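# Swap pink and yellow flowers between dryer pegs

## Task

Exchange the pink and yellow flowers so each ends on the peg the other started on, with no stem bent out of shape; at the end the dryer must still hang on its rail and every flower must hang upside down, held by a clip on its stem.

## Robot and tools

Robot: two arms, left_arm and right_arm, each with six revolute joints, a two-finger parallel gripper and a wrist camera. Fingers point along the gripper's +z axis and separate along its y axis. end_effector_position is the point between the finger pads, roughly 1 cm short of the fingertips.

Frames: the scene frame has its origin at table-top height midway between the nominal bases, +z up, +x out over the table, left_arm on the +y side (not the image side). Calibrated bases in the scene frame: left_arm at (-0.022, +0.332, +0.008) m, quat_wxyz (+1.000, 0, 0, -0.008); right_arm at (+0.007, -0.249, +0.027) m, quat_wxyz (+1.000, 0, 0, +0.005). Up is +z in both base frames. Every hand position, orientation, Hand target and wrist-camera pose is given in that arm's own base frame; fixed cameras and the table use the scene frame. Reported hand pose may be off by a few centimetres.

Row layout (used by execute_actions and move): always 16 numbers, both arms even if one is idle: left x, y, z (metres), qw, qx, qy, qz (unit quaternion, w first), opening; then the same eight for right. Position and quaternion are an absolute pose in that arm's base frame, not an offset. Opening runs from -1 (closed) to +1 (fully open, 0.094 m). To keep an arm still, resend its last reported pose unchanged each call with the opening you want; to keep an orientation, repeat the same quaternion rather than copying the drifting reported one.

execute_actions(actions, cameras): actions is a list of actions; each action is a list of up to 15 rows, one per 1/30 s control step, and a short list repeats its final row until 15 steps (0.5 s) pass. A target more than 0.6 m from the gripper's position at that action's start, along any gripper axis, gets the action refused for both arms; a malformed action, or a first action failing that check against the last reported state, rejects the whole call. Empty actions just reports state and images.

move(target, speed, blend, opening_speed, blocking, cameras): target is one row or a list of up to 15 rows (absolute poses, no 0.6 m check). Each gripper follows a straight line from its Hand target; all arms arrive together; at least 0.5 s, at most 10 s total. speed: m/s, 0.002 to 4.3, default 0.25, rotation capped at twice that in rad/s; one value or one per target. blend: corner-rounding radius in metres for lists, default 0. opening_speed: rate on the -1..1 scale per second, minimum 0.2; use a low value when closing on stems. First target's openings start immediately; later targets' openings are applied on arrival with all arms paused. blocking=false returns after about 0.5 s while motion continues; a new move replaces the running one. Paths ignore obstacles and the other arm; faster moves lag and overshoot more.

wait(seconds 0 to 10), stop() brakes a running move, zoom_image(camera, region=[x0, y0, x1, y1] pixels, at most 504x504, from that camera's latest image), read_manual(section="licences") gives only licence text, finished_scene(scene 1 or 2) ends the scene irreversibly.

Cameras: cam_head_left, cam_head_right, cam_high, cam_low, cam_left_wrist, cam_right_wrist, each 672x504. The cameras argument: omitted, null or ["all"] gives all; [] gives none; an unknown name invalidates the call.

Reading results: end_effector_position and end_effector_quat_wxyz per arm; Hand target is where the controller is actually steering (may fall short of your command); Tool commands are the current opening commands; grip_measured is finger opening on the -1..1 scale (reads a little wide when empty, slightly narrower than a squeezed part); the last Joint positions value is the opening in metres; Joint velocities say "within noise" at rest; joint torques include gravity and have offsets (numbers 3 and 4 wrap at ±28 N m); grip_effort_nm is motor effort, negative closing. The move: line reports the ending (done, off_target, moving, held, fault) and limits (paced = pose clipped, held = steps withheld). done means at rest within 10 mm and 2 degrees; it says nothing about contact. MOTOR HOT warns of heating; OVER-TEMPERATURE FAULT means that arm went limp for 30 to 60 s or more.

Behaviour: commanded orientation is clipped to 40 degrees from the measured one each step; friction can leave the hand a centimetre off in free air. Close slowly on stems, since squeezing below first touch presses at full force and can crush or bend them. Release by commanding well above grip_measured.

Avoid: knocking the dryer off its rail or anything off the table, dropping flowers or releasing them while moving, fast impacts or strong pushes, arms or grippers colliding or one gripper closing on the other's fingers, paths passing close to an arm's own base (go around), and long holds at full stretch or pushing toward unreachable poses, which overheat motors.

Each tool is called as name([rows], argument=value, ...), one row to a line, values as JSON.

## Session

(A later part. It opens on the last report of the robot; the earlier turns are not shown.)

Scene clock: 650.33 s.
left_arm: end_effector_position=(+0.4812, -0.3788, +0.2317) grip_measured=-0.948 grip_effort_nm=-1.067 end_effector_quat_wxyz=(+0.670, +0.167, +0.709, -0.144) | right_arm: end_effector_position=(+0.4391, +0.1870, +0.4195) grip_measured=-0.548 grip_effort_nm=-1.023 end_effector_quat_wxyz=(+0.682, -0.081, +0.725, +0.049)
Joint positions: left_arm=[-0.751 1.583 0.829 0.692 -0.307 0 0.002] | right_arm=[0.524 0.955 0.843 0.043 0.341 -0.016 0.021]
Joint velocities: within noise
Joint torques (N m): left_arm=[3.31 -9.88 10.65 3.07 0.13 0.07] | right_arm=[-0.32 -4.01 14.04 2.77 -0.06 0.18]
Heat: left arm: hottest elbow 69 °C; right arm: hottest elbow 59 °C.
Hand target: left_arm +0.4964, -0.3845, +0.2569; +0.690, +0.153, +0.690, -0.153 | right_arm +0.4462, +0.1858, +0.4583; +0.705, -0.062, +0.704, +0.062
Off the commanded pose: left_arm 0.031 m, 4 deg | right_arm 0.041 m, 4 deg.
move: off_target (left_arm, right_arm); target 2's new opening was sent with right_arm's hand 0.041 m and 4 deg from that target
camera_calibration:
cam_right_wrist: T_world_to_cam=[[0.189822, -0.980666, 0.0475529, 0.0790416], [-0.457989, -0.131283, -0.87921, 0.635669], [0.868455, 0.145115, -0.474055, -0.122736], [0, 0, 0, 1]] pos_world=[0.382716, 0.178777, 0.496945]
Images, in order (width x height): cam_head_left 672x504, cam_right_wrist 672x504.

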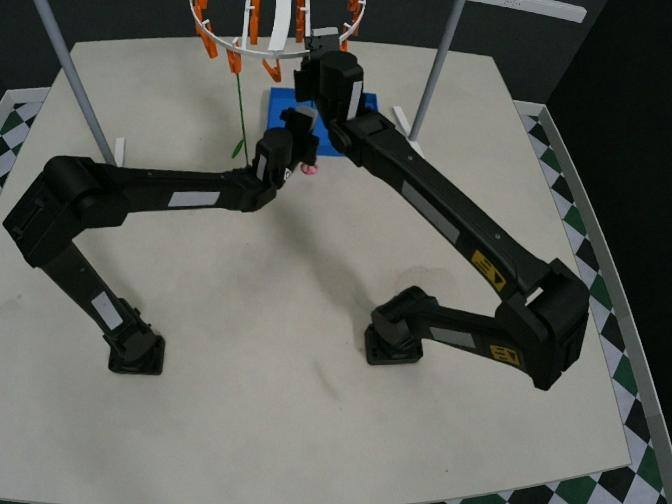

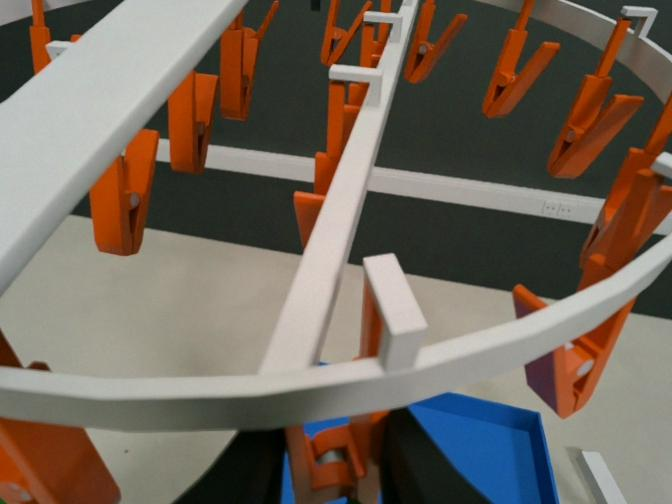

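move(target=[0.498,-0.386,0.185,0.6904,0.153,0.6904,-0.153,-1,0.449,0.187,0.459,0.7044,-0.0616,0.7044,0.0616,-0.75], speed=0.08, cameras=["cam_low","cam_left_wrist"])

zoom_image(camera="cam_low", region=[270, 140, 330, 270])

Scene clock: 654.83 s.
left_arm: end_effector_position=(+0.4919, -0.3889, +0.1828) grip_measured=-0.948 grip_effort_nm=-1.062 end_effector_quat_wxyz=(+0.684, +0.159, +0.696, -0.152) | right_arm: end_effector_position=(+0.4391, +0.1870, +0.4195) grip_measured=-0.549 grip_effort_nm=-1.043 end_effector_quat_wxyz=(+0.682, -0.081, +0.725, +0.049)
Joint positions: left_arm=[-0.751 1.747 0.829 0.899 -0.307 0 0.002] | right_arm=[0.524 0.955 0.843 0.043 0.341 -0.016 0.021]
Joint velocities: within noise
Joint torques (N m): left_arm=[3.31 -11.16 6.45 3.07 0.14 0.06] | right_arm=[-0.26 -4.13 14.08 2.73 -0.05 0.2]
Heat: left arm: hottest elbow 68 °C; right arm: hottest elbow 60 °C.
Hand target: left_arm +0.4979, -0.3858, +0.1850; +0.690, +0.153, +0.691, -0.153 | right_arm +0.4462, +0.1858, +0.4582; +0.705, -0.062, +0.704, +0.062
Off the commanded pose: left_arm 0.007 m, 1 deg | right_arm 0.041 m, 4 deg.
move: off_target (right_arm)
camera_calibration:
cam_left_wrist: T_world_to_cam=[[-0.42483, -0.905064, -0.0194601, -0.139489], [-0.389191, 0.202007, -0.898734, 0.473028], [0.817343, -0.374235, -0.438062, -0.377093], [0, 0, 0, 1]] pos_world=[0.433054, -0.362923, 0.257221]
Images, in order (width x height): cam_low 672x504, cam_left_wrist 672x504.

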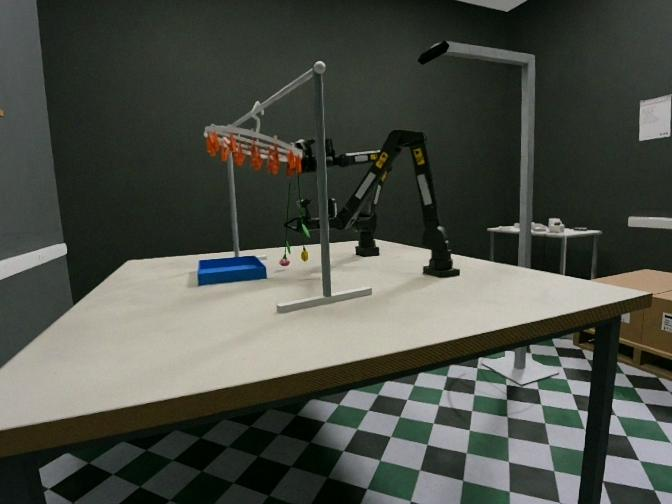

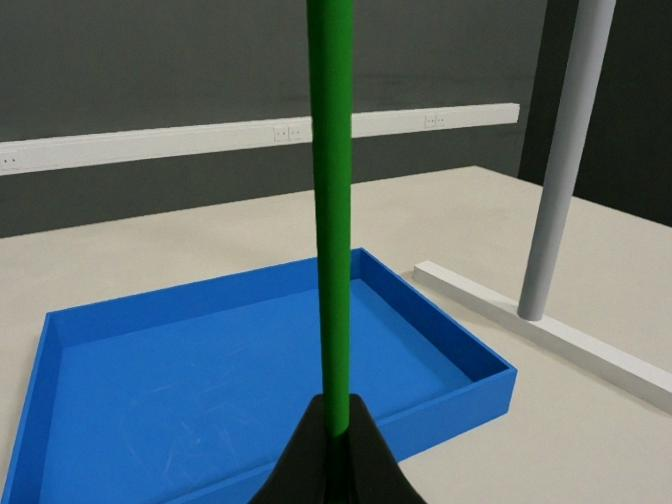

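Scaled by 3.877 from the camera's 672x504 image, which has a finer 960x720 frame.

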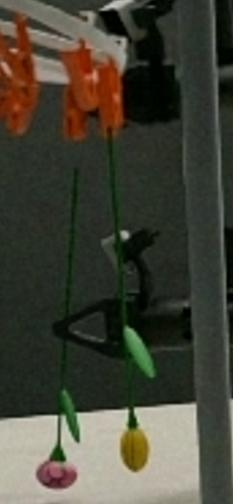

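move([
  [0.498,-0.386,0.185,0.6904,0.153,0.6904,-0.153,-1,0.449,0.187,0.459,0.7044,-0.0616,0.7044,0.0616,0.38],
  [0.498,-0.386,0.185,0.6904,0.153,0.6904,-0.153,-1,0.33,0.163,0.445,0.7044,-0.0616,0.7044,0.0616,0.38],
], speed=0.1, opening_speed=0.6, cameras=["cam_head_left","cam_right_wrist","cam_low"])

Scene clock: 662.83 s.
left_arm: end_effector_position=(+0.4919, -0.3889, +0.1829) grip_measured=-0.948 grip_effort_nm=-1.067 end_effector_quat_wxyz=(+0.684, +0.159, +0.696, -0.152) | right_arm: end_effector_position=(+0.3319, +0.1602, +0.4520) grip_measured=+0.379 grip_effort_nm=0.076 end_effector_quat_wxyz=(+0.710, -0.061, +0.700, +0.057)
Joint positions: left_arm=[-0.751 1.747 0.829 0.899 -0.307 0 0.002] | right_arm=[0.684 0.628 0.734 -0.091 0.517 -0.015 0.065]
Joint velocities: within noise
Joint torques (N m): left_arm=[3.37 -11.11 6.46 3.11 0.14 0.06] | right_arm=[1.26 0.26 8.55 1.62 0.09 0.19]
Heat: left arm: hottest elbow 66 °C; right arm: hottest elbow 60 °C.
Hand target: left_arm +0.4979, -0.3859, +0.1851; +0.690, +0.153, +0.690, -0.153 | right_arm +0.3300, +0.1630, +0.4450; +0.704, -0.062, +0.704, +0.062
Off the commanded pose: left_arm 0.007 m, 1 deg | right_arm 0.008 m, 1 deg.
move: done
camera_calibration:
cam_right_wrist: T_world_to_cam=[[0.171258, -0.985087, 0.0165871, 0.0924031], [-0.394477, -0.0839881, -0.91506, 0.599219], [0.902806, 0.150168, -0.402978, -0.0546537], [0, 0, 0, 1]] pos_world=[0.269895, 0.14956, 0.524764]
Images, in order (width x height): cam_head_left 672x504, cam_low 672x504, cam_right_wrist 672x504.

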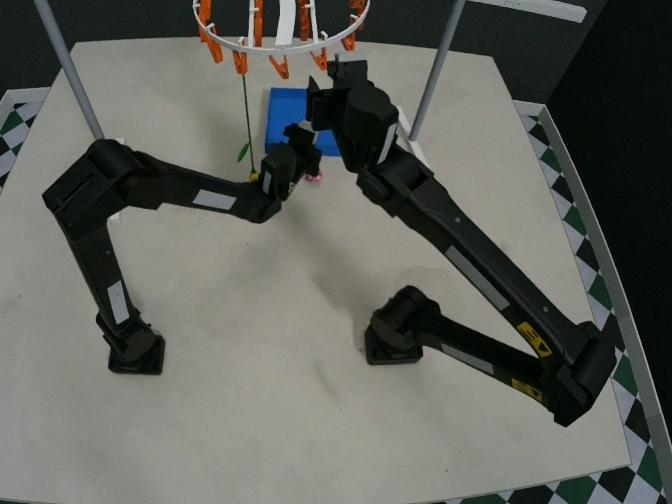

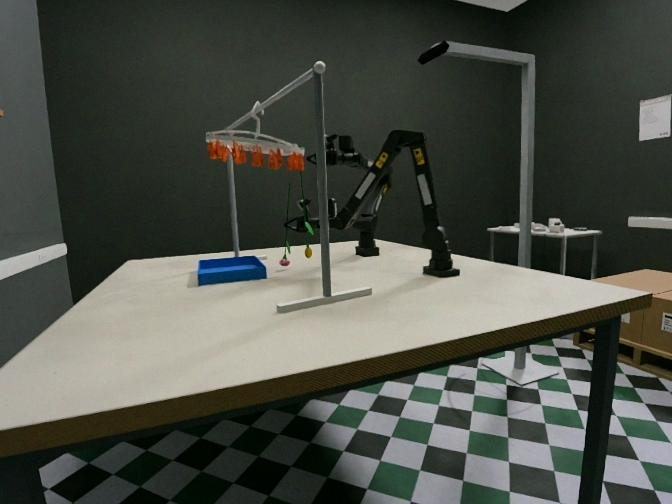

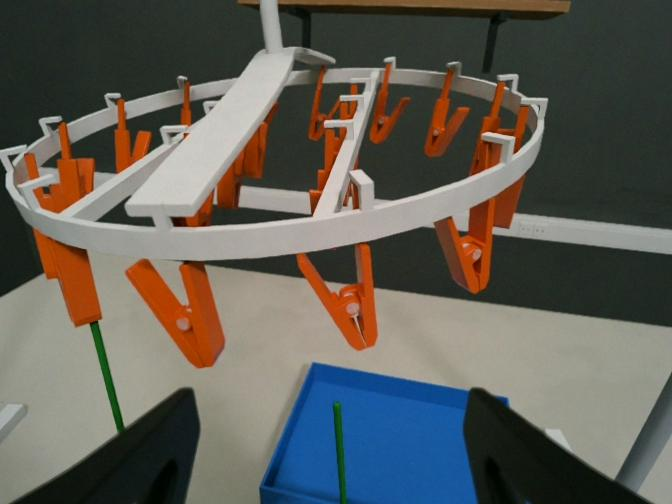

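move([
  [0.43,-0.36,0.185,0.6904,0.153,0.6904,-0.153,-1,0.33,0.10,0.455,0.6744,-0.2126,0.6744,0.2126,0.38],
  [0.43,-0.36,0.185,0.6904,0.153,0.6904,-0.153,-1,0.385,0.05,0.46,0.6744,-0.2126,0.6744,0.2126,0.38],
], speed=0.12, cameras=["cam_head_left","cam_right_wrist"])

Scene clock: 672.87 s.
left_arm: end_effector_position=(+0.4347, -0.3561, +0.1678) grip_measured=-0.948 grip_effort_nm=-1.067 end_effector_quat_wxyz=(+0.678, +0.159, +0.704, -0.141) | right_arm: end_effector_position=(+0.3805, +0.0537, +0.4220) grip_measured=+0.379 grip_effort_nm=0.061 end_effector_quat_wxyz=(+0.652, -0.208, +0.694, +0.222)
Joint positions: left_arm=[-0.796 1.655 0.644 0.966 -0.368 0 0.002] | right_arm=[-0.187 0.744 0.742 -0.071 -0.805 -0.015 0.065]
Joint velocities: within noise
Joint torques (N m): left_arm=[1.67 -11.63 5.35 3.1 -0.08 0.05] | right_arm=[-0.32 -0.73 13.81 2.5 -0.15 0.16]
Heat: left arm: hottest elbow 65 °C; right arm: hottest elbow 59 °C.
Hand target: left_arm +0.4300, -0.3599, +0.1847; +0.690, +0.153, +0.690, -0.153 | right_arm +0.3826, +0.0502, +0.4590; +0.674, -0.213, +0.674, +0.212
Off the commanded pose: left_arm 0.018 m, 3 deg | right_arm 0.038 m, 4 deg.
move: off_target (left_arm, right_arm)
camera_calibration:
cam_right_wrist: T_world_to_cam=[[0.583704, -0.811445, -0.0290805, -0.167355], [-0.389247, -0.24821, -0.887061, 0.57699], [0.712584, 0.529101, -0.460735, -0.0182188], [0, 0, 0, 1]] pos_world=[0.335261, 0.0170548, 0.498565]
Images, in order (width x height): cam_head_left 672x504, cam_right_wrist 672x504.

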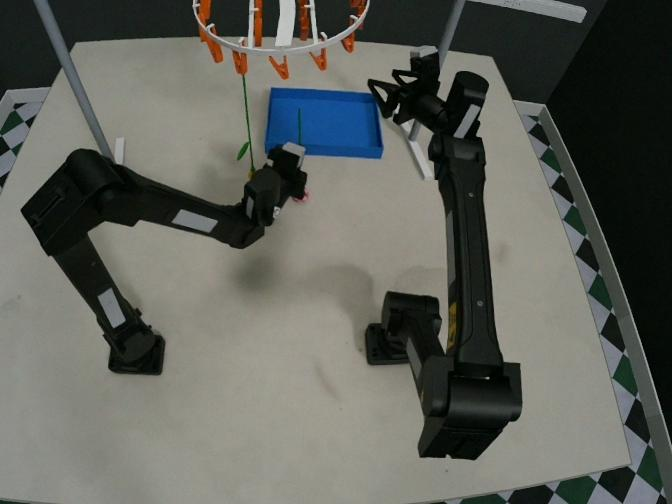

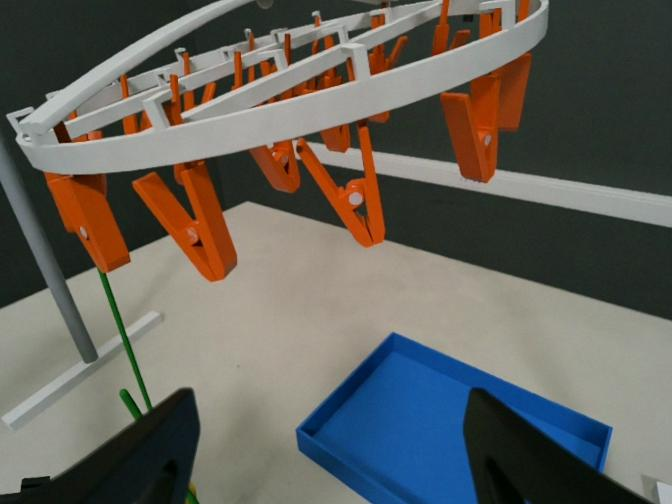

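move(target=[0.43,-0.36,0.185,0.6904,0.153,0.6904,-0.153,-1,0.445,0.085,0.478,0.6744,-0.2126,0.6744,0.2126,0.38], speed=0.08, cameras=["cam_head_left","cam_right_wrist"])

Scene clock: 684.13 s.
left_arm: end_effector_position=(+0.4347, -0.3561, +0.1680) grip_measured=-0.948 grip_effort_nm=-1.062 end_effector_quat_wxyz=(+0.678, +0.158, +0.704, -0.141) | right_arm: end_effector_position=(+0.4387, +0.0806, +0.4398) grip_measured=+0.379 grip_effort_nm=0.066 end_effector_quat_wxyz=(+0.653, -0.206, +0.697, +0.214)
Joint positions: left_arm=[-0.796 1.655 0.644 0.966 -0.368 0 0.002] | right_arm=[-0.055 0.908 0.866 -0.028 -0.659 -0.013 0.065]
Joint velocities: within noise
Joint torques (N m): left_arm=[1.73 -11.69 5.35 3.1 -0.07 0.05] | right_arm=[1.49 -3.43 13.83 2.63 0.06 0.17]
Heat: left arm: hottest elbow 63 °C; right arm: hottest elbow 60 °C.
Hand target: left_arm +0.4301, -0.3599, +0.1849; +0.690, +0.153, +0.690, -0.153 | right_arm +0.4422, +0.0846, +0.4771; +0.674, -0.213, +0.674, +0.213
Off the commanded pose: left_arm 0.018 m, 3 deg | right_arm 0.039 m, 4 deg.
move: off_target (left_arm, right_arm)
camera_calibration:
cam_right_wrist: T_world_to_cam=[[0.572114, -0.819898, -0.0212856, -0.176587], [-0.392161, -0.250667, -0.885085, 0.622724], [0.720344, 0.514717, -0.464942, -0.0661024], [0, 0, 0, 1]] pos_world=[0.392853, 0.0453366, 0.516671]
Images, in order (width x height): cam_head_left 672x504, cam_right_wrist 672x504.

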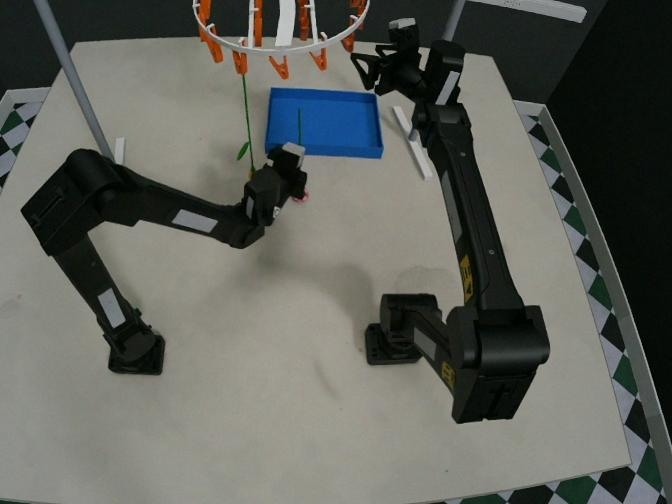

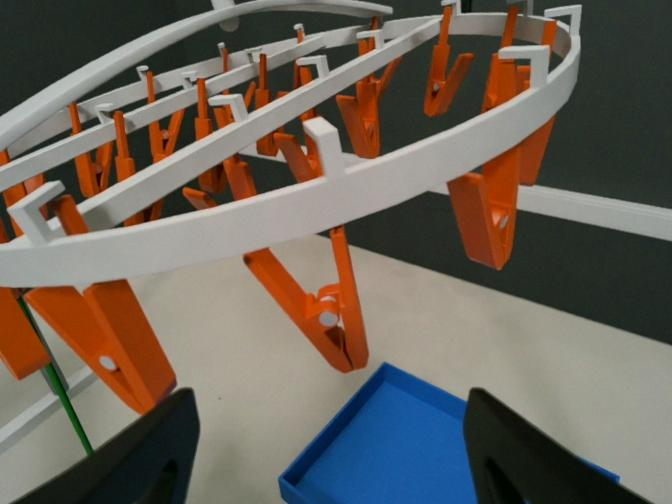

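move(target=[0.43,-0.36,0.185,0.6904,0.153,0.6904,-0.153,-1,0.477,0.108,0.482,0.6744,-0.2126,0.6744,0.2126,0.38], speed=0.06, cameras=["cam_right_wrist"])

Scene clock: 687.33 s.
left_arm: end_effector_position=(+0.4347, -0.3561, +0.1680) grip_measured=-0.948 grip_effort_nm=-1.067 end_effector_quat_wxyz=(+0.678, +0.158, +0.704, -0.141) | right_arm: end_effector_position=(+0.4699, +0.1028, +0.4442) grip_measured=+0.379 grip_effort_nm=0.071 end_effector_quat_wxyz=(+0.653, -0.208, +0.697, +0.212)
Joint positions: left_arm=[-0.796 1.655 0.644 0.966 -0.368 0 0.002] | right_arm=[0.017 0.998 0.929 -0.001 -0.586 -0.013 0.065]
Joint velocities: within noise
Joint torques (N m): left_arm=[1.73 -11.63 5.35 3.1 -0.07 0.05] | right_arm=[1.61 -4.6 13.93 2.65 0.05 0.17]
Heat: left arm: hottest elbow 62 °C; right arm: hottest elbow 60 °C.
Hand target: left_arm +0.4301, -0.3599, +0.1849; +0.690, +0.153, +0.690, -0.153 | right_arm +0.4742, +0.1073, +0.4811; +0.674, -0.212, +0.674, +0.213
Off the commanded pose: left_arm 0.018 m, 3 deg | right_arm 0.039 m, 4 deg.
move: off_target (left_arm, right_arm)
camera_calibration:
cam_right_wrist: T_world_to_cam=[[0.571943, -0.820124, -0.0166653, -0.178214], [-0.391632, -0.255155, -0.884037, 0.644119], [0.720767, 0.512145, -0.467121, -0.0969338], [0, 0, 0, 1]] pos_world=[0.424053, 0.0678362, 0.521175]
Images, in order (width x height): cam_right_wrist 672x504.

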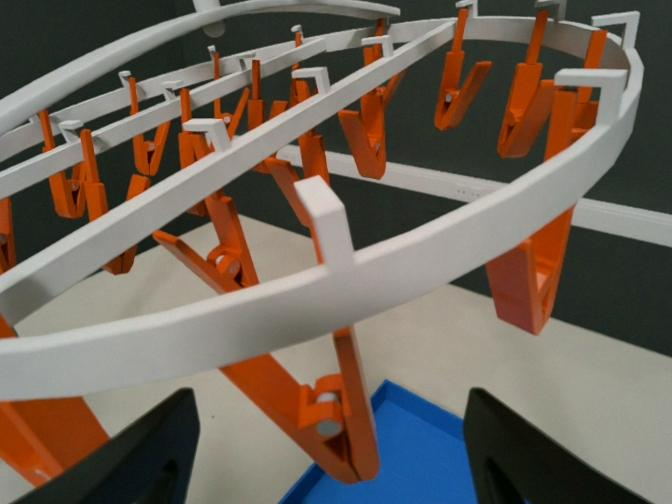

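move([
  [0.43,-0.36,0.185,0.6904,0.153,0.6904,-0.153,-1,0.486,0.118,0.483,0.6744,-0.2126,0.6744,0.2126,0.38],
  [0.43,-0.36,0.185,0.6904,0.153,0.6904,-0.153,-1,0.486,0.118,0.483,0.6744,-0.2126,0.6744,0.2126,-0.75],
], speed=0.06, opening_speed=0.6, cameras=["cam_right_wrist","cam_head_left","cam_low","cam_high"])

zoom_image(camera="cam_head_left", region=[280, 20, 380, 180])

zoom_image(camera="cam_low", region=[250, 130, 330, 240])

Scene clock: 693.73 s.
left_arm: end_effector_position=(+0.4347, -0.3561, +0.1680) grip_measured=-0.948 grip_effort_nm=-1.062 end_effector_quat_wxyz=(+0.678, +0.158, +0.704, -0.141) | right_arm: end_effector_position=(+0.4789, +0.1124, +0.4455) grip_measured=-0.576 grip_effort_nm=-1.004 end_effector_quat_wxyz=(+0.653, -0.208, +0.697, +0.212)
Joint positions: left_arm=[-0.796 1.655 0.644 0.966 -0.368 0 0.002] | right_arm=[0.046 1.024 0.949 0.007 -0.557 -0.013 0.02]
Joint velocities: within noise
Joint torques (N m): left_arm=[1.73 -11.58 5.35 3.08 -0.07 0.05] | right_arm=[1.49 -5.25 13.93 2.67 0.02 0.16]
Heat: left arm: hottest elbow 61 °C; right arm: hottest elbow 61 °C.
Hand target: left_arm +0.4301, -0.3599, +0.1849; +0.690, +0.153, +0.690, -0.153 | right_arm +0.4833, +0.1173, +0.4822; +0.674, -0.213, +0.674, +0.213
Off the commanded pose: left_arm 0.018 m, 3 deg | right_arm 0.039 m, 4 deg.
move: off_target (left_arm, right_arm); target 2's new opening was sent with right_arm's hand 0.040 m and 4 deg from that target
camera_calibration:
cam_right_wrist: T_world_to_cam=[[0.571714, -0.820323, -0.0145694, -0.176226], [-0.390958, -0.256775, -0.883866, 0.651], [0.721315, 0.511015, -0.467514, -0.107703], [0, 0, 0, 1]] pos_world=[0.432952, 0.0776358, 0.522477]
Images, in order (width x height): cam_head_left 672x504, cam_high 672x504, cam_low 672x504, cam_right_wrist 672x504.

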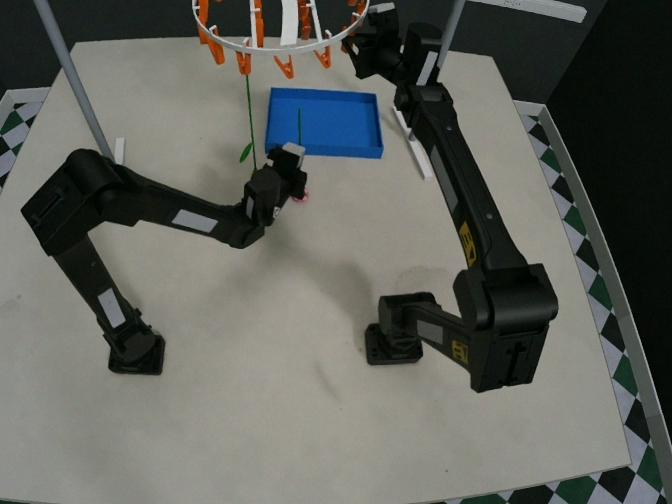

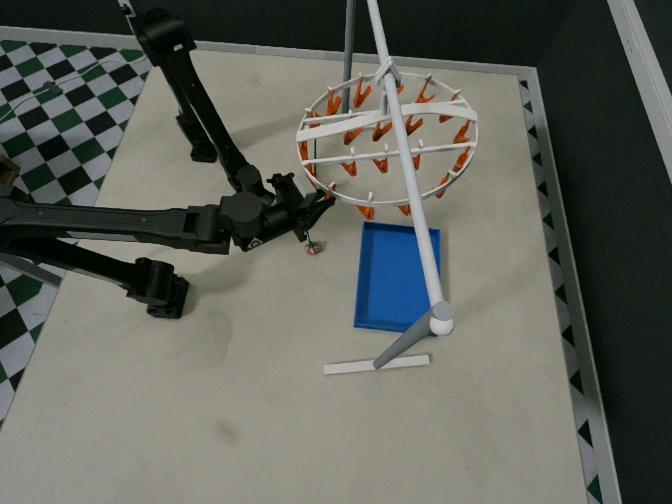

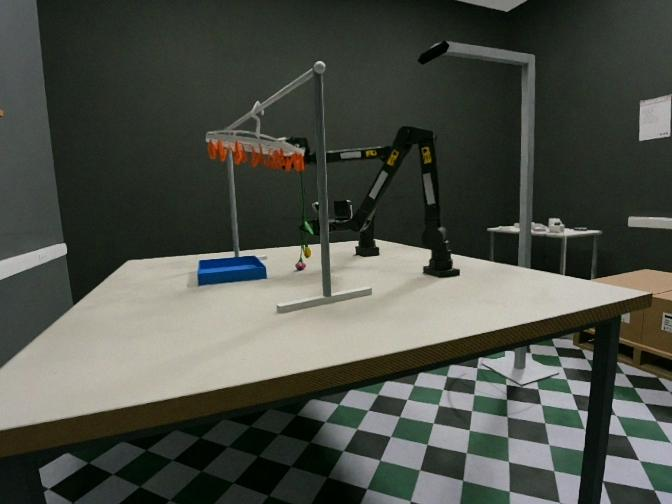

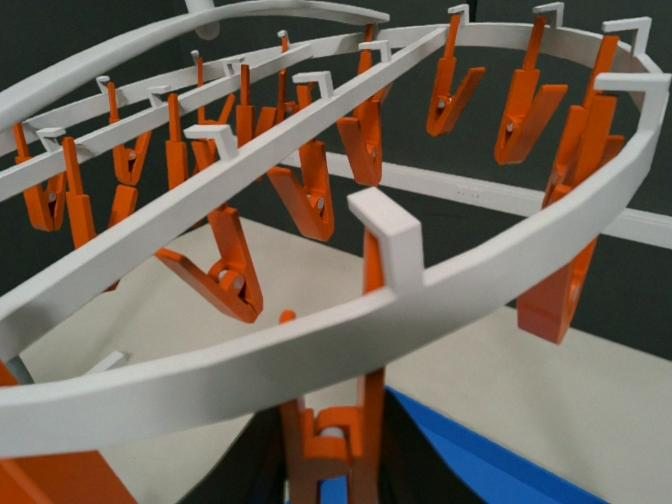

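Scaled by 3.150 from the camera's 672x504 image, which has a finer 960x720 frame.

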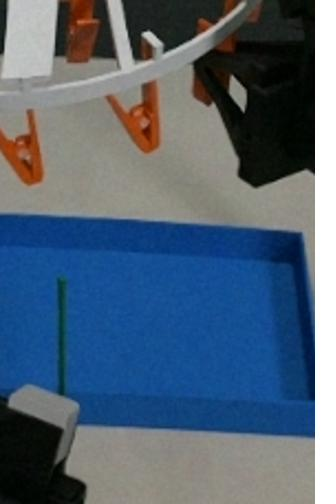

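Scaled by 4.582 from the camera's 672x504 image, which has a finer 960x720 frame.

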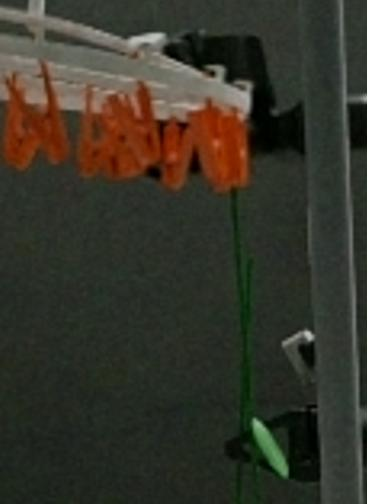

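move([
  [0.47,-0.41,0.215,0.6904,0.153,0.6904,-0.153,-1,0.486,0.118,0.483,0.6744,-0.2126,0.6744,0.2126,-0.75],
  [0.525,-0.456,0.228,0.6904,0.153,0.6904,-0.153,-1,0.486,0.118,0.483,0.6744,-0.2126,0.6744,0.2126,-0.75],
], speed=0.12, cameras=["cam_head_left","cam_low","cam_high"])

zoom_image(camera="cam_head_left", region=[310, 20, 380, 120])

zoom_image(camera="cam_low", region=[265, 130, 325, 210])

zoom_image(camera="cam_high", region=[290, 170, 360, 260])

Scene clock: 704.37 s.
left_arm: end_effector_position=(+0.5109, -0.4460, +0.2124) grip_measured=-0.948 grip_effort_nm=-1.067 end_effector_quat_wxyz=(+0.681, +0.160, +0.699, -0.148) | right_arm: end_effector_position=(+0.4789, +0.1124, +0.4455) grip_measured=-0.577 grip_effort_nm=-1.038 end_effector_quat_wxyz=(+0.653, -0.208, +0.697, +0.212)
Joint positions: left_arm=[-0.809 1.783 1.009 0.743 -0.37 0 0.002] | right_arm=[0.046 1.024 0.949 0.007 -0.557 -0.013 0.02]
Joint velocities: within noise
Joint torques (N m): left_arm=[3.02 -12.28 10.65 1.73 0.14 0.06] | right_arm=[1.2 -5.25 13.94 2.65 0.03 0.16]
Heat: left arm: hottest elbow 61 °C; right arm: hottest elbow 63 °C.
Hand target: left_arm +0.5239, -0.4549, +0.2282; +0.690, +0.153, +0.690, -0.153 | right_arm +0.4833, +0.1173, +0.4822; +0.674, -0.213, +0.674, +0.213
Off the commanded pose: left_arm 0.023 m, 2 deg | right_arm 0.039 m, 4 deg.
move: off_target (left_arm, right_arm)
Images, in order (width x height): cam_head_left 672x504, cam_high 672x504, cam_low 672x504.

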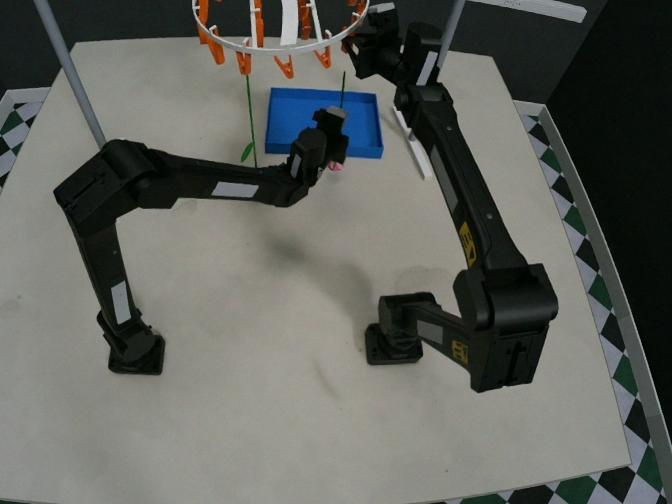

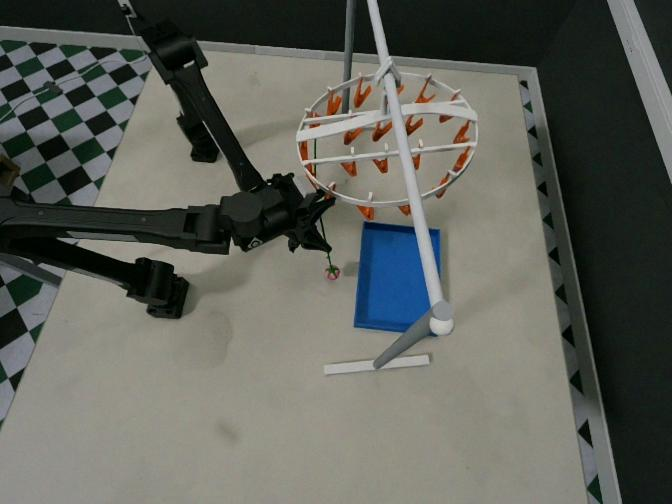

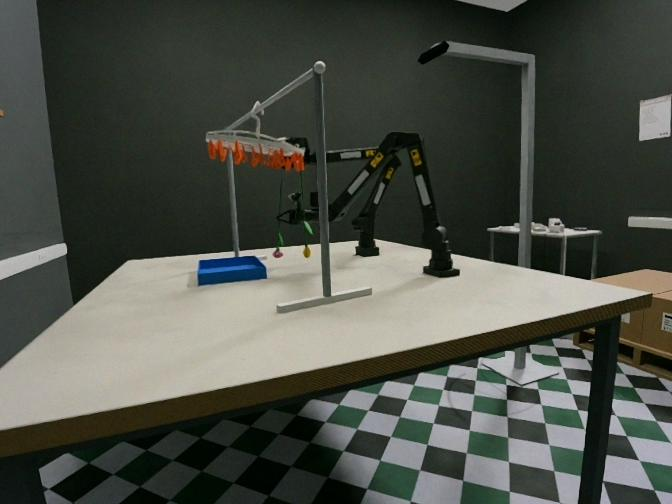

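Scaled by 5.040 from the camera's 672x504 image, which has a finer 960x720 frame.

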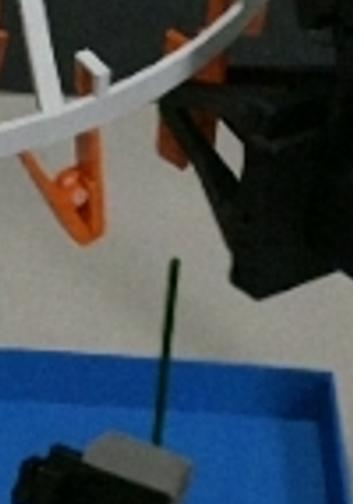

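Scaled by 6.300 from the camera's 672x504 image, which has a finer 960x720 frame.

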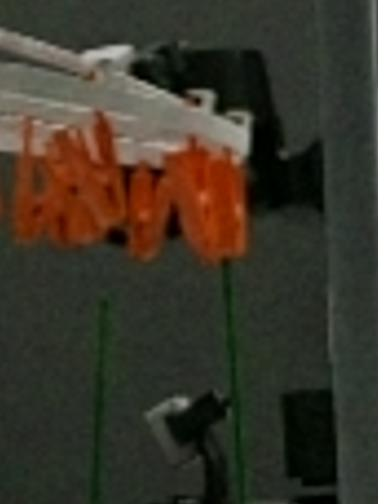

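Scaled by 5.600 from the camera's 672x504 image, which has a finer 960x720 frame.

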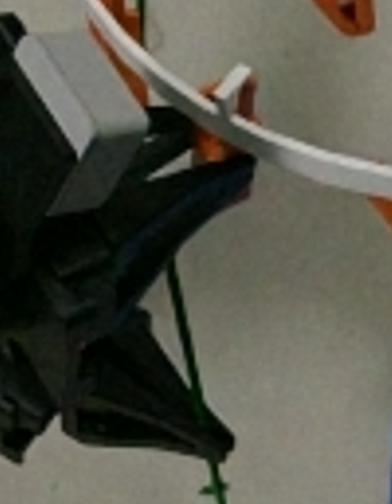

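zoom_image(camera="cam_low", region=[265, 145, 300, 182])

zoom_image(camera="cam_high", region=[310, 180, 345, 225])

zoom_image(camera="cam_head_left", region=[325, 35, 365, 80])

Scaled by 13.622 from the camera's 672x504 image, which has a finer 960x720 frame.

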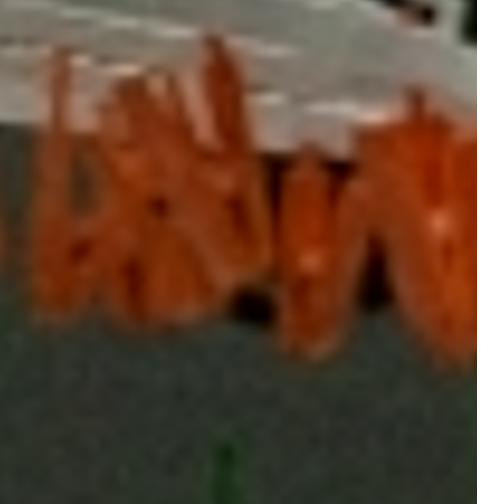

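Scaled by 11.200 from the camera's 672x504 image, which has a finer 960x720 frame.

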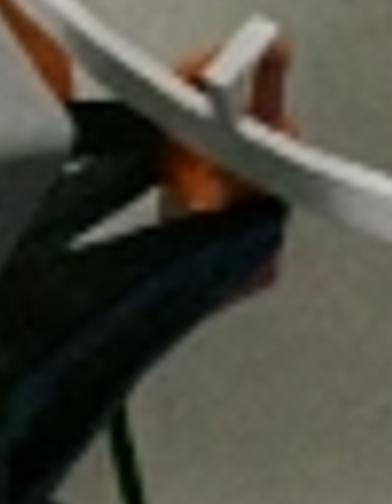

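Scaled by 11.200 from the camera's 672x504 image, which has a finer 960x720 frame.

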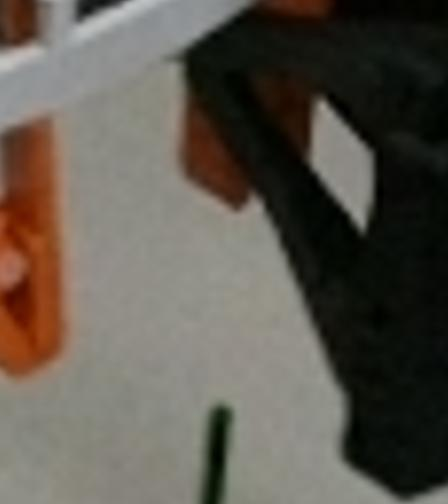

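move(target=[0.535,-0.4525,0.232,0.6532,0.1608,0.7255,-0.1448,-1,0.486,0.118,0.483,0.6744,-0.2126,0.6744,0.2126,-0.75], speed=0.06, cameras=["cam_head_left","cam_low","cam_high"])

zoom_image(camera="cam_low", region=[265, 145, 300, 182])

zoom_image(camera="cam_high", region=[300, 180, 350, 270])

zoom_image(camera="cam_head_left", region=[325, 35, 365, 80])

Scene clock: 734.27 s.
left_arm: end_effector_position=(+0.5187, -0.4470, +0.1884) grip_measured=-0.948 grip_effort_nm=-1.072 end_effector_quat_wxyz=(+0.631, +0.181, +0.743, -0.130) | right_arm: end_effector_position=(+0.4789, +0.1124, +0.4455) grip_measured=-0.577 grip_effort_nm=-1.038 end_effector_quat_wxyz=(+0.653, -0.208, +0.697, +0.212)
Joint positions: left_arm=[-0.797 1.779 1.046 0.551 -0.349 -0.027 0.002] | right_arm=[0.046 1.024 0.949 0.007 -0.557 -0.013 0.02]
Joint velocities: within noise
Joint torques (N m): left_arm=[3.37 -15.56 10.91 1.81 0.11 -0.05] | right_arm=[1.49 -5.25 14.01 2.62 0.04 0.16]
Heat: left arm: hottest elbow 67 °C; right arm: hottest elbow 66 °C.
Hand target: left_arm +0.5328, -0.4505, +0.2323; +0.653, +0.161, +0.725, -0.145 | right_arm +0.4833, +0.1173, +0.4822; +0.674, -0.213, +0.674, +0.213
Off the commanded pose: left_arm 0.047 m, 4 deg | right_arm 0.039 m, 4 deg.
move: off_target (left_arm, right_arm)
Images, in order (width x height): cam_head_left 672x504, cam_high 672x504, cam_low 672x504.

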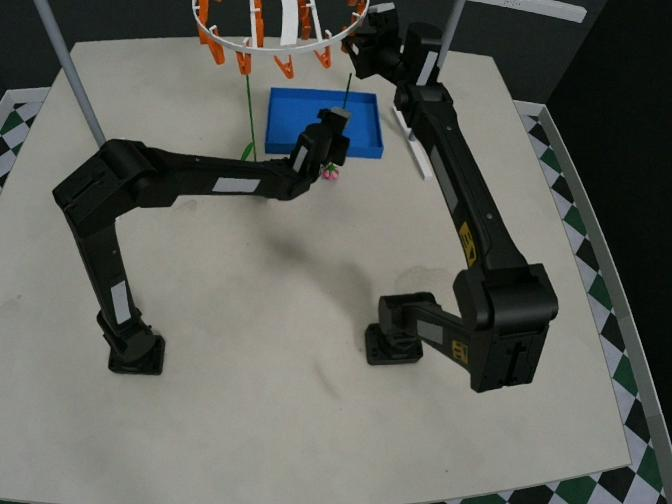

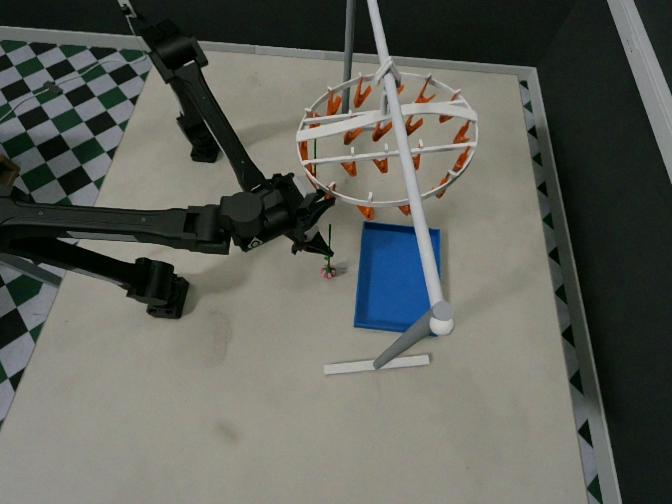

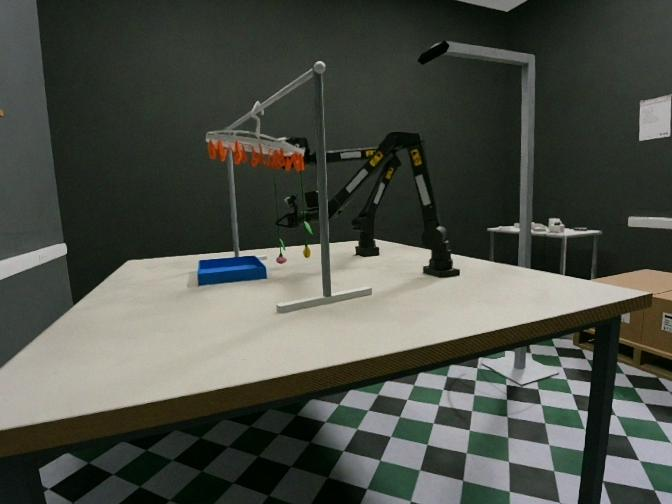

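Scaled by 13.622 from the camera's 672x504 image, which has a finer 960x720 frame.

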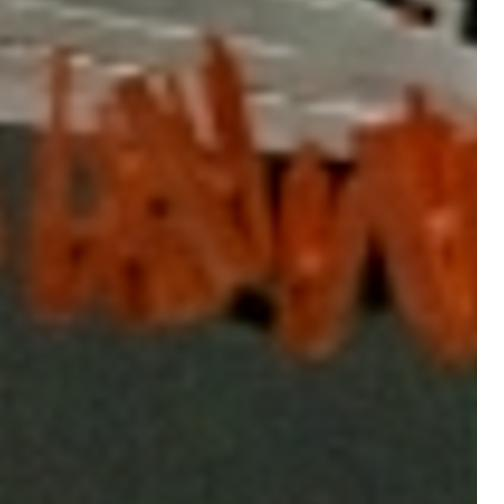

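Scaled by 5.600 from the camera's 672x504 image, which has a finer 960x720 frame.

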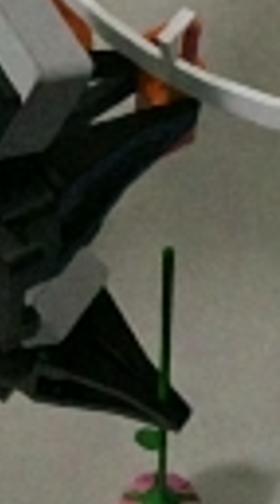

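Scaled by 11.200 from the camera's 672x504 image, which has a finer 960x720 frame.

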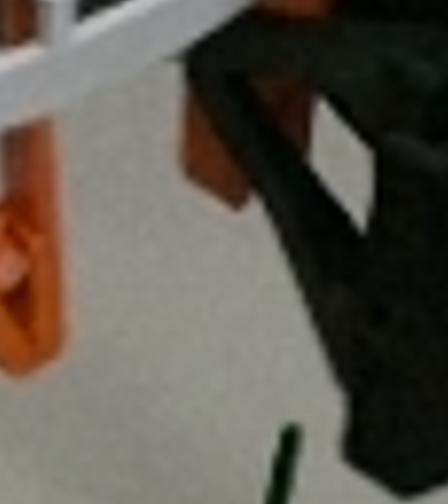

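move(target=[0.538,-0.4625,0.268,0.6628,0.1148,0.7137,-0.1951,-1,0.486,0.118,0.483,0.6744,-0.2126,0.6744,0.2126,-0.75], speed=0.06, cameras=["cam_head_left","cam_low","cam_high"])

zoom_image(camera="cam_low", region=[265, 145, 300, 182])

zoom_image(camera="cam_high", region=[300, 180, 350, 270])

zoom_image(camera="cam_head_left", region=[325, 35, 365, 80])

Scene clock: 743.27 s.
left_arm: end_effector_position=(+0.5257, -0.4549, +0.2223) grip_measured=-0.948 grip_effort_nm=-1.067 end_effector_quat_wxyz=(+0.641, +0.133, +0.735, -0.177) | right_arm: end_effector_position=(+0.4789, +0.1124, +0.4455) grip_measured=-0.577 grip_effort_nm=-1.038 end_effector_quat_wxyz=(+0.653, -0.208, +0.697, +0.212)
Joint positions: left_arm=[-0.797 1.761 1.088 0.551 -0.346 -0.132 0.002] | right_arm=[0.046 1.024 0.949 0.007 -0.557 -0.013 0.02]
Joint velocities: within noise
Joint torques (N m): left_arm=[2.9 -15.5 11.34 1.88 0.06 -0.05] | right_arm=[1.26 -5.42 14.02 2.61 0.03 0.15]
Heat: left arm: hottest elbow 66 °C; right arm: hottest elbow 67 °C.
Hand target: left_arm +0.5357, -0.4605, +0.2681; +0.663, +0.115, +0.714, -0.195 | right_arm +0.4833, +0.1173, +0.4822; +0.674, -0.213, +0.674, +0.213
Off the commanded pose: left_arm 0.048 m, 5 deg | right_arm 0.039 m, 4 deg.
move: off_target (left_arm, right_arm)
Images, in order (width x height): cam_head_left 672x504, cam_high 672x504, cam_low 672x504.

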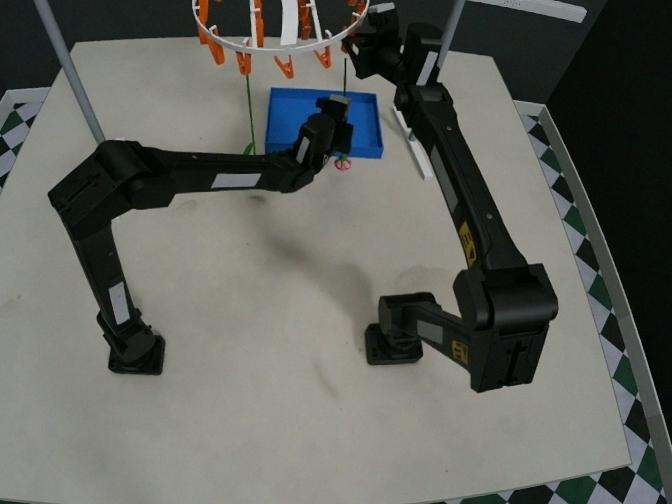

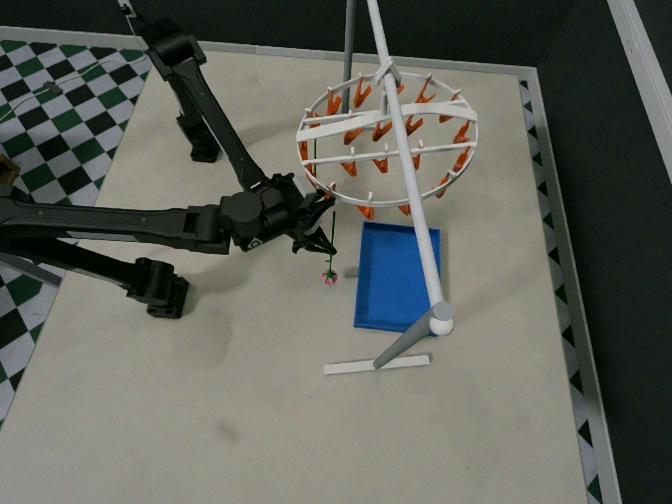

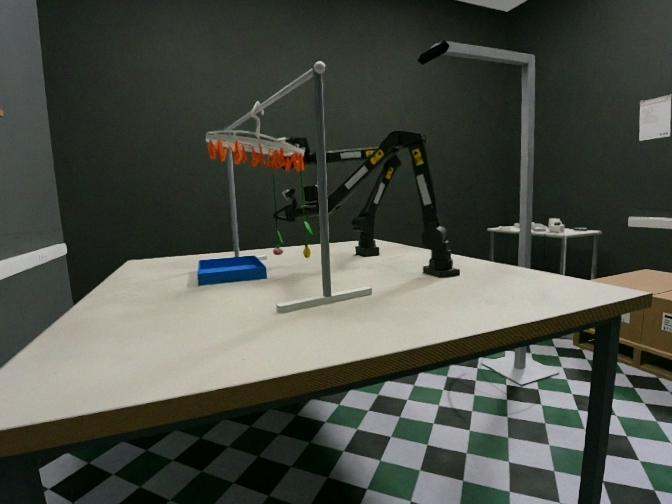

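Scaled by 13.622 from the camera's 672x504 image, which has a finer 960x720 frame.

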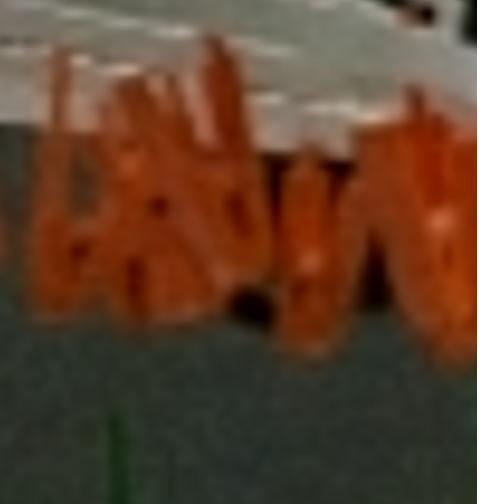

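Scaled by 5.600 from the camera's 672x504 image, which has a finer 960x720 frame.

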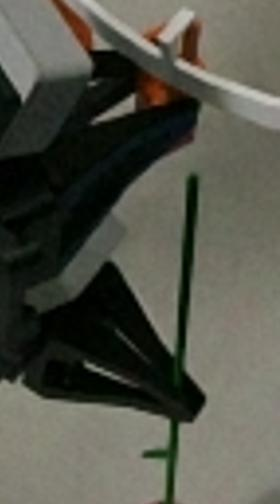

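Scaled by 11.200 from the camera's 672x504 image, which has a finer 960x720 frame.

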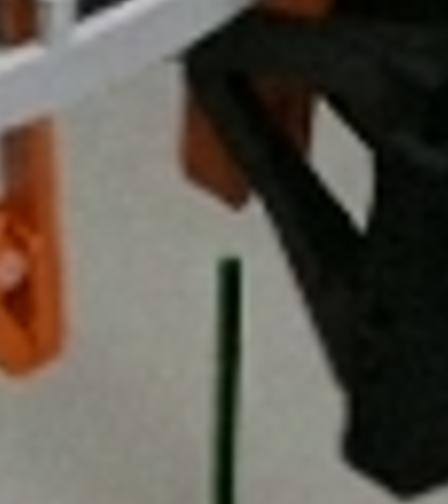

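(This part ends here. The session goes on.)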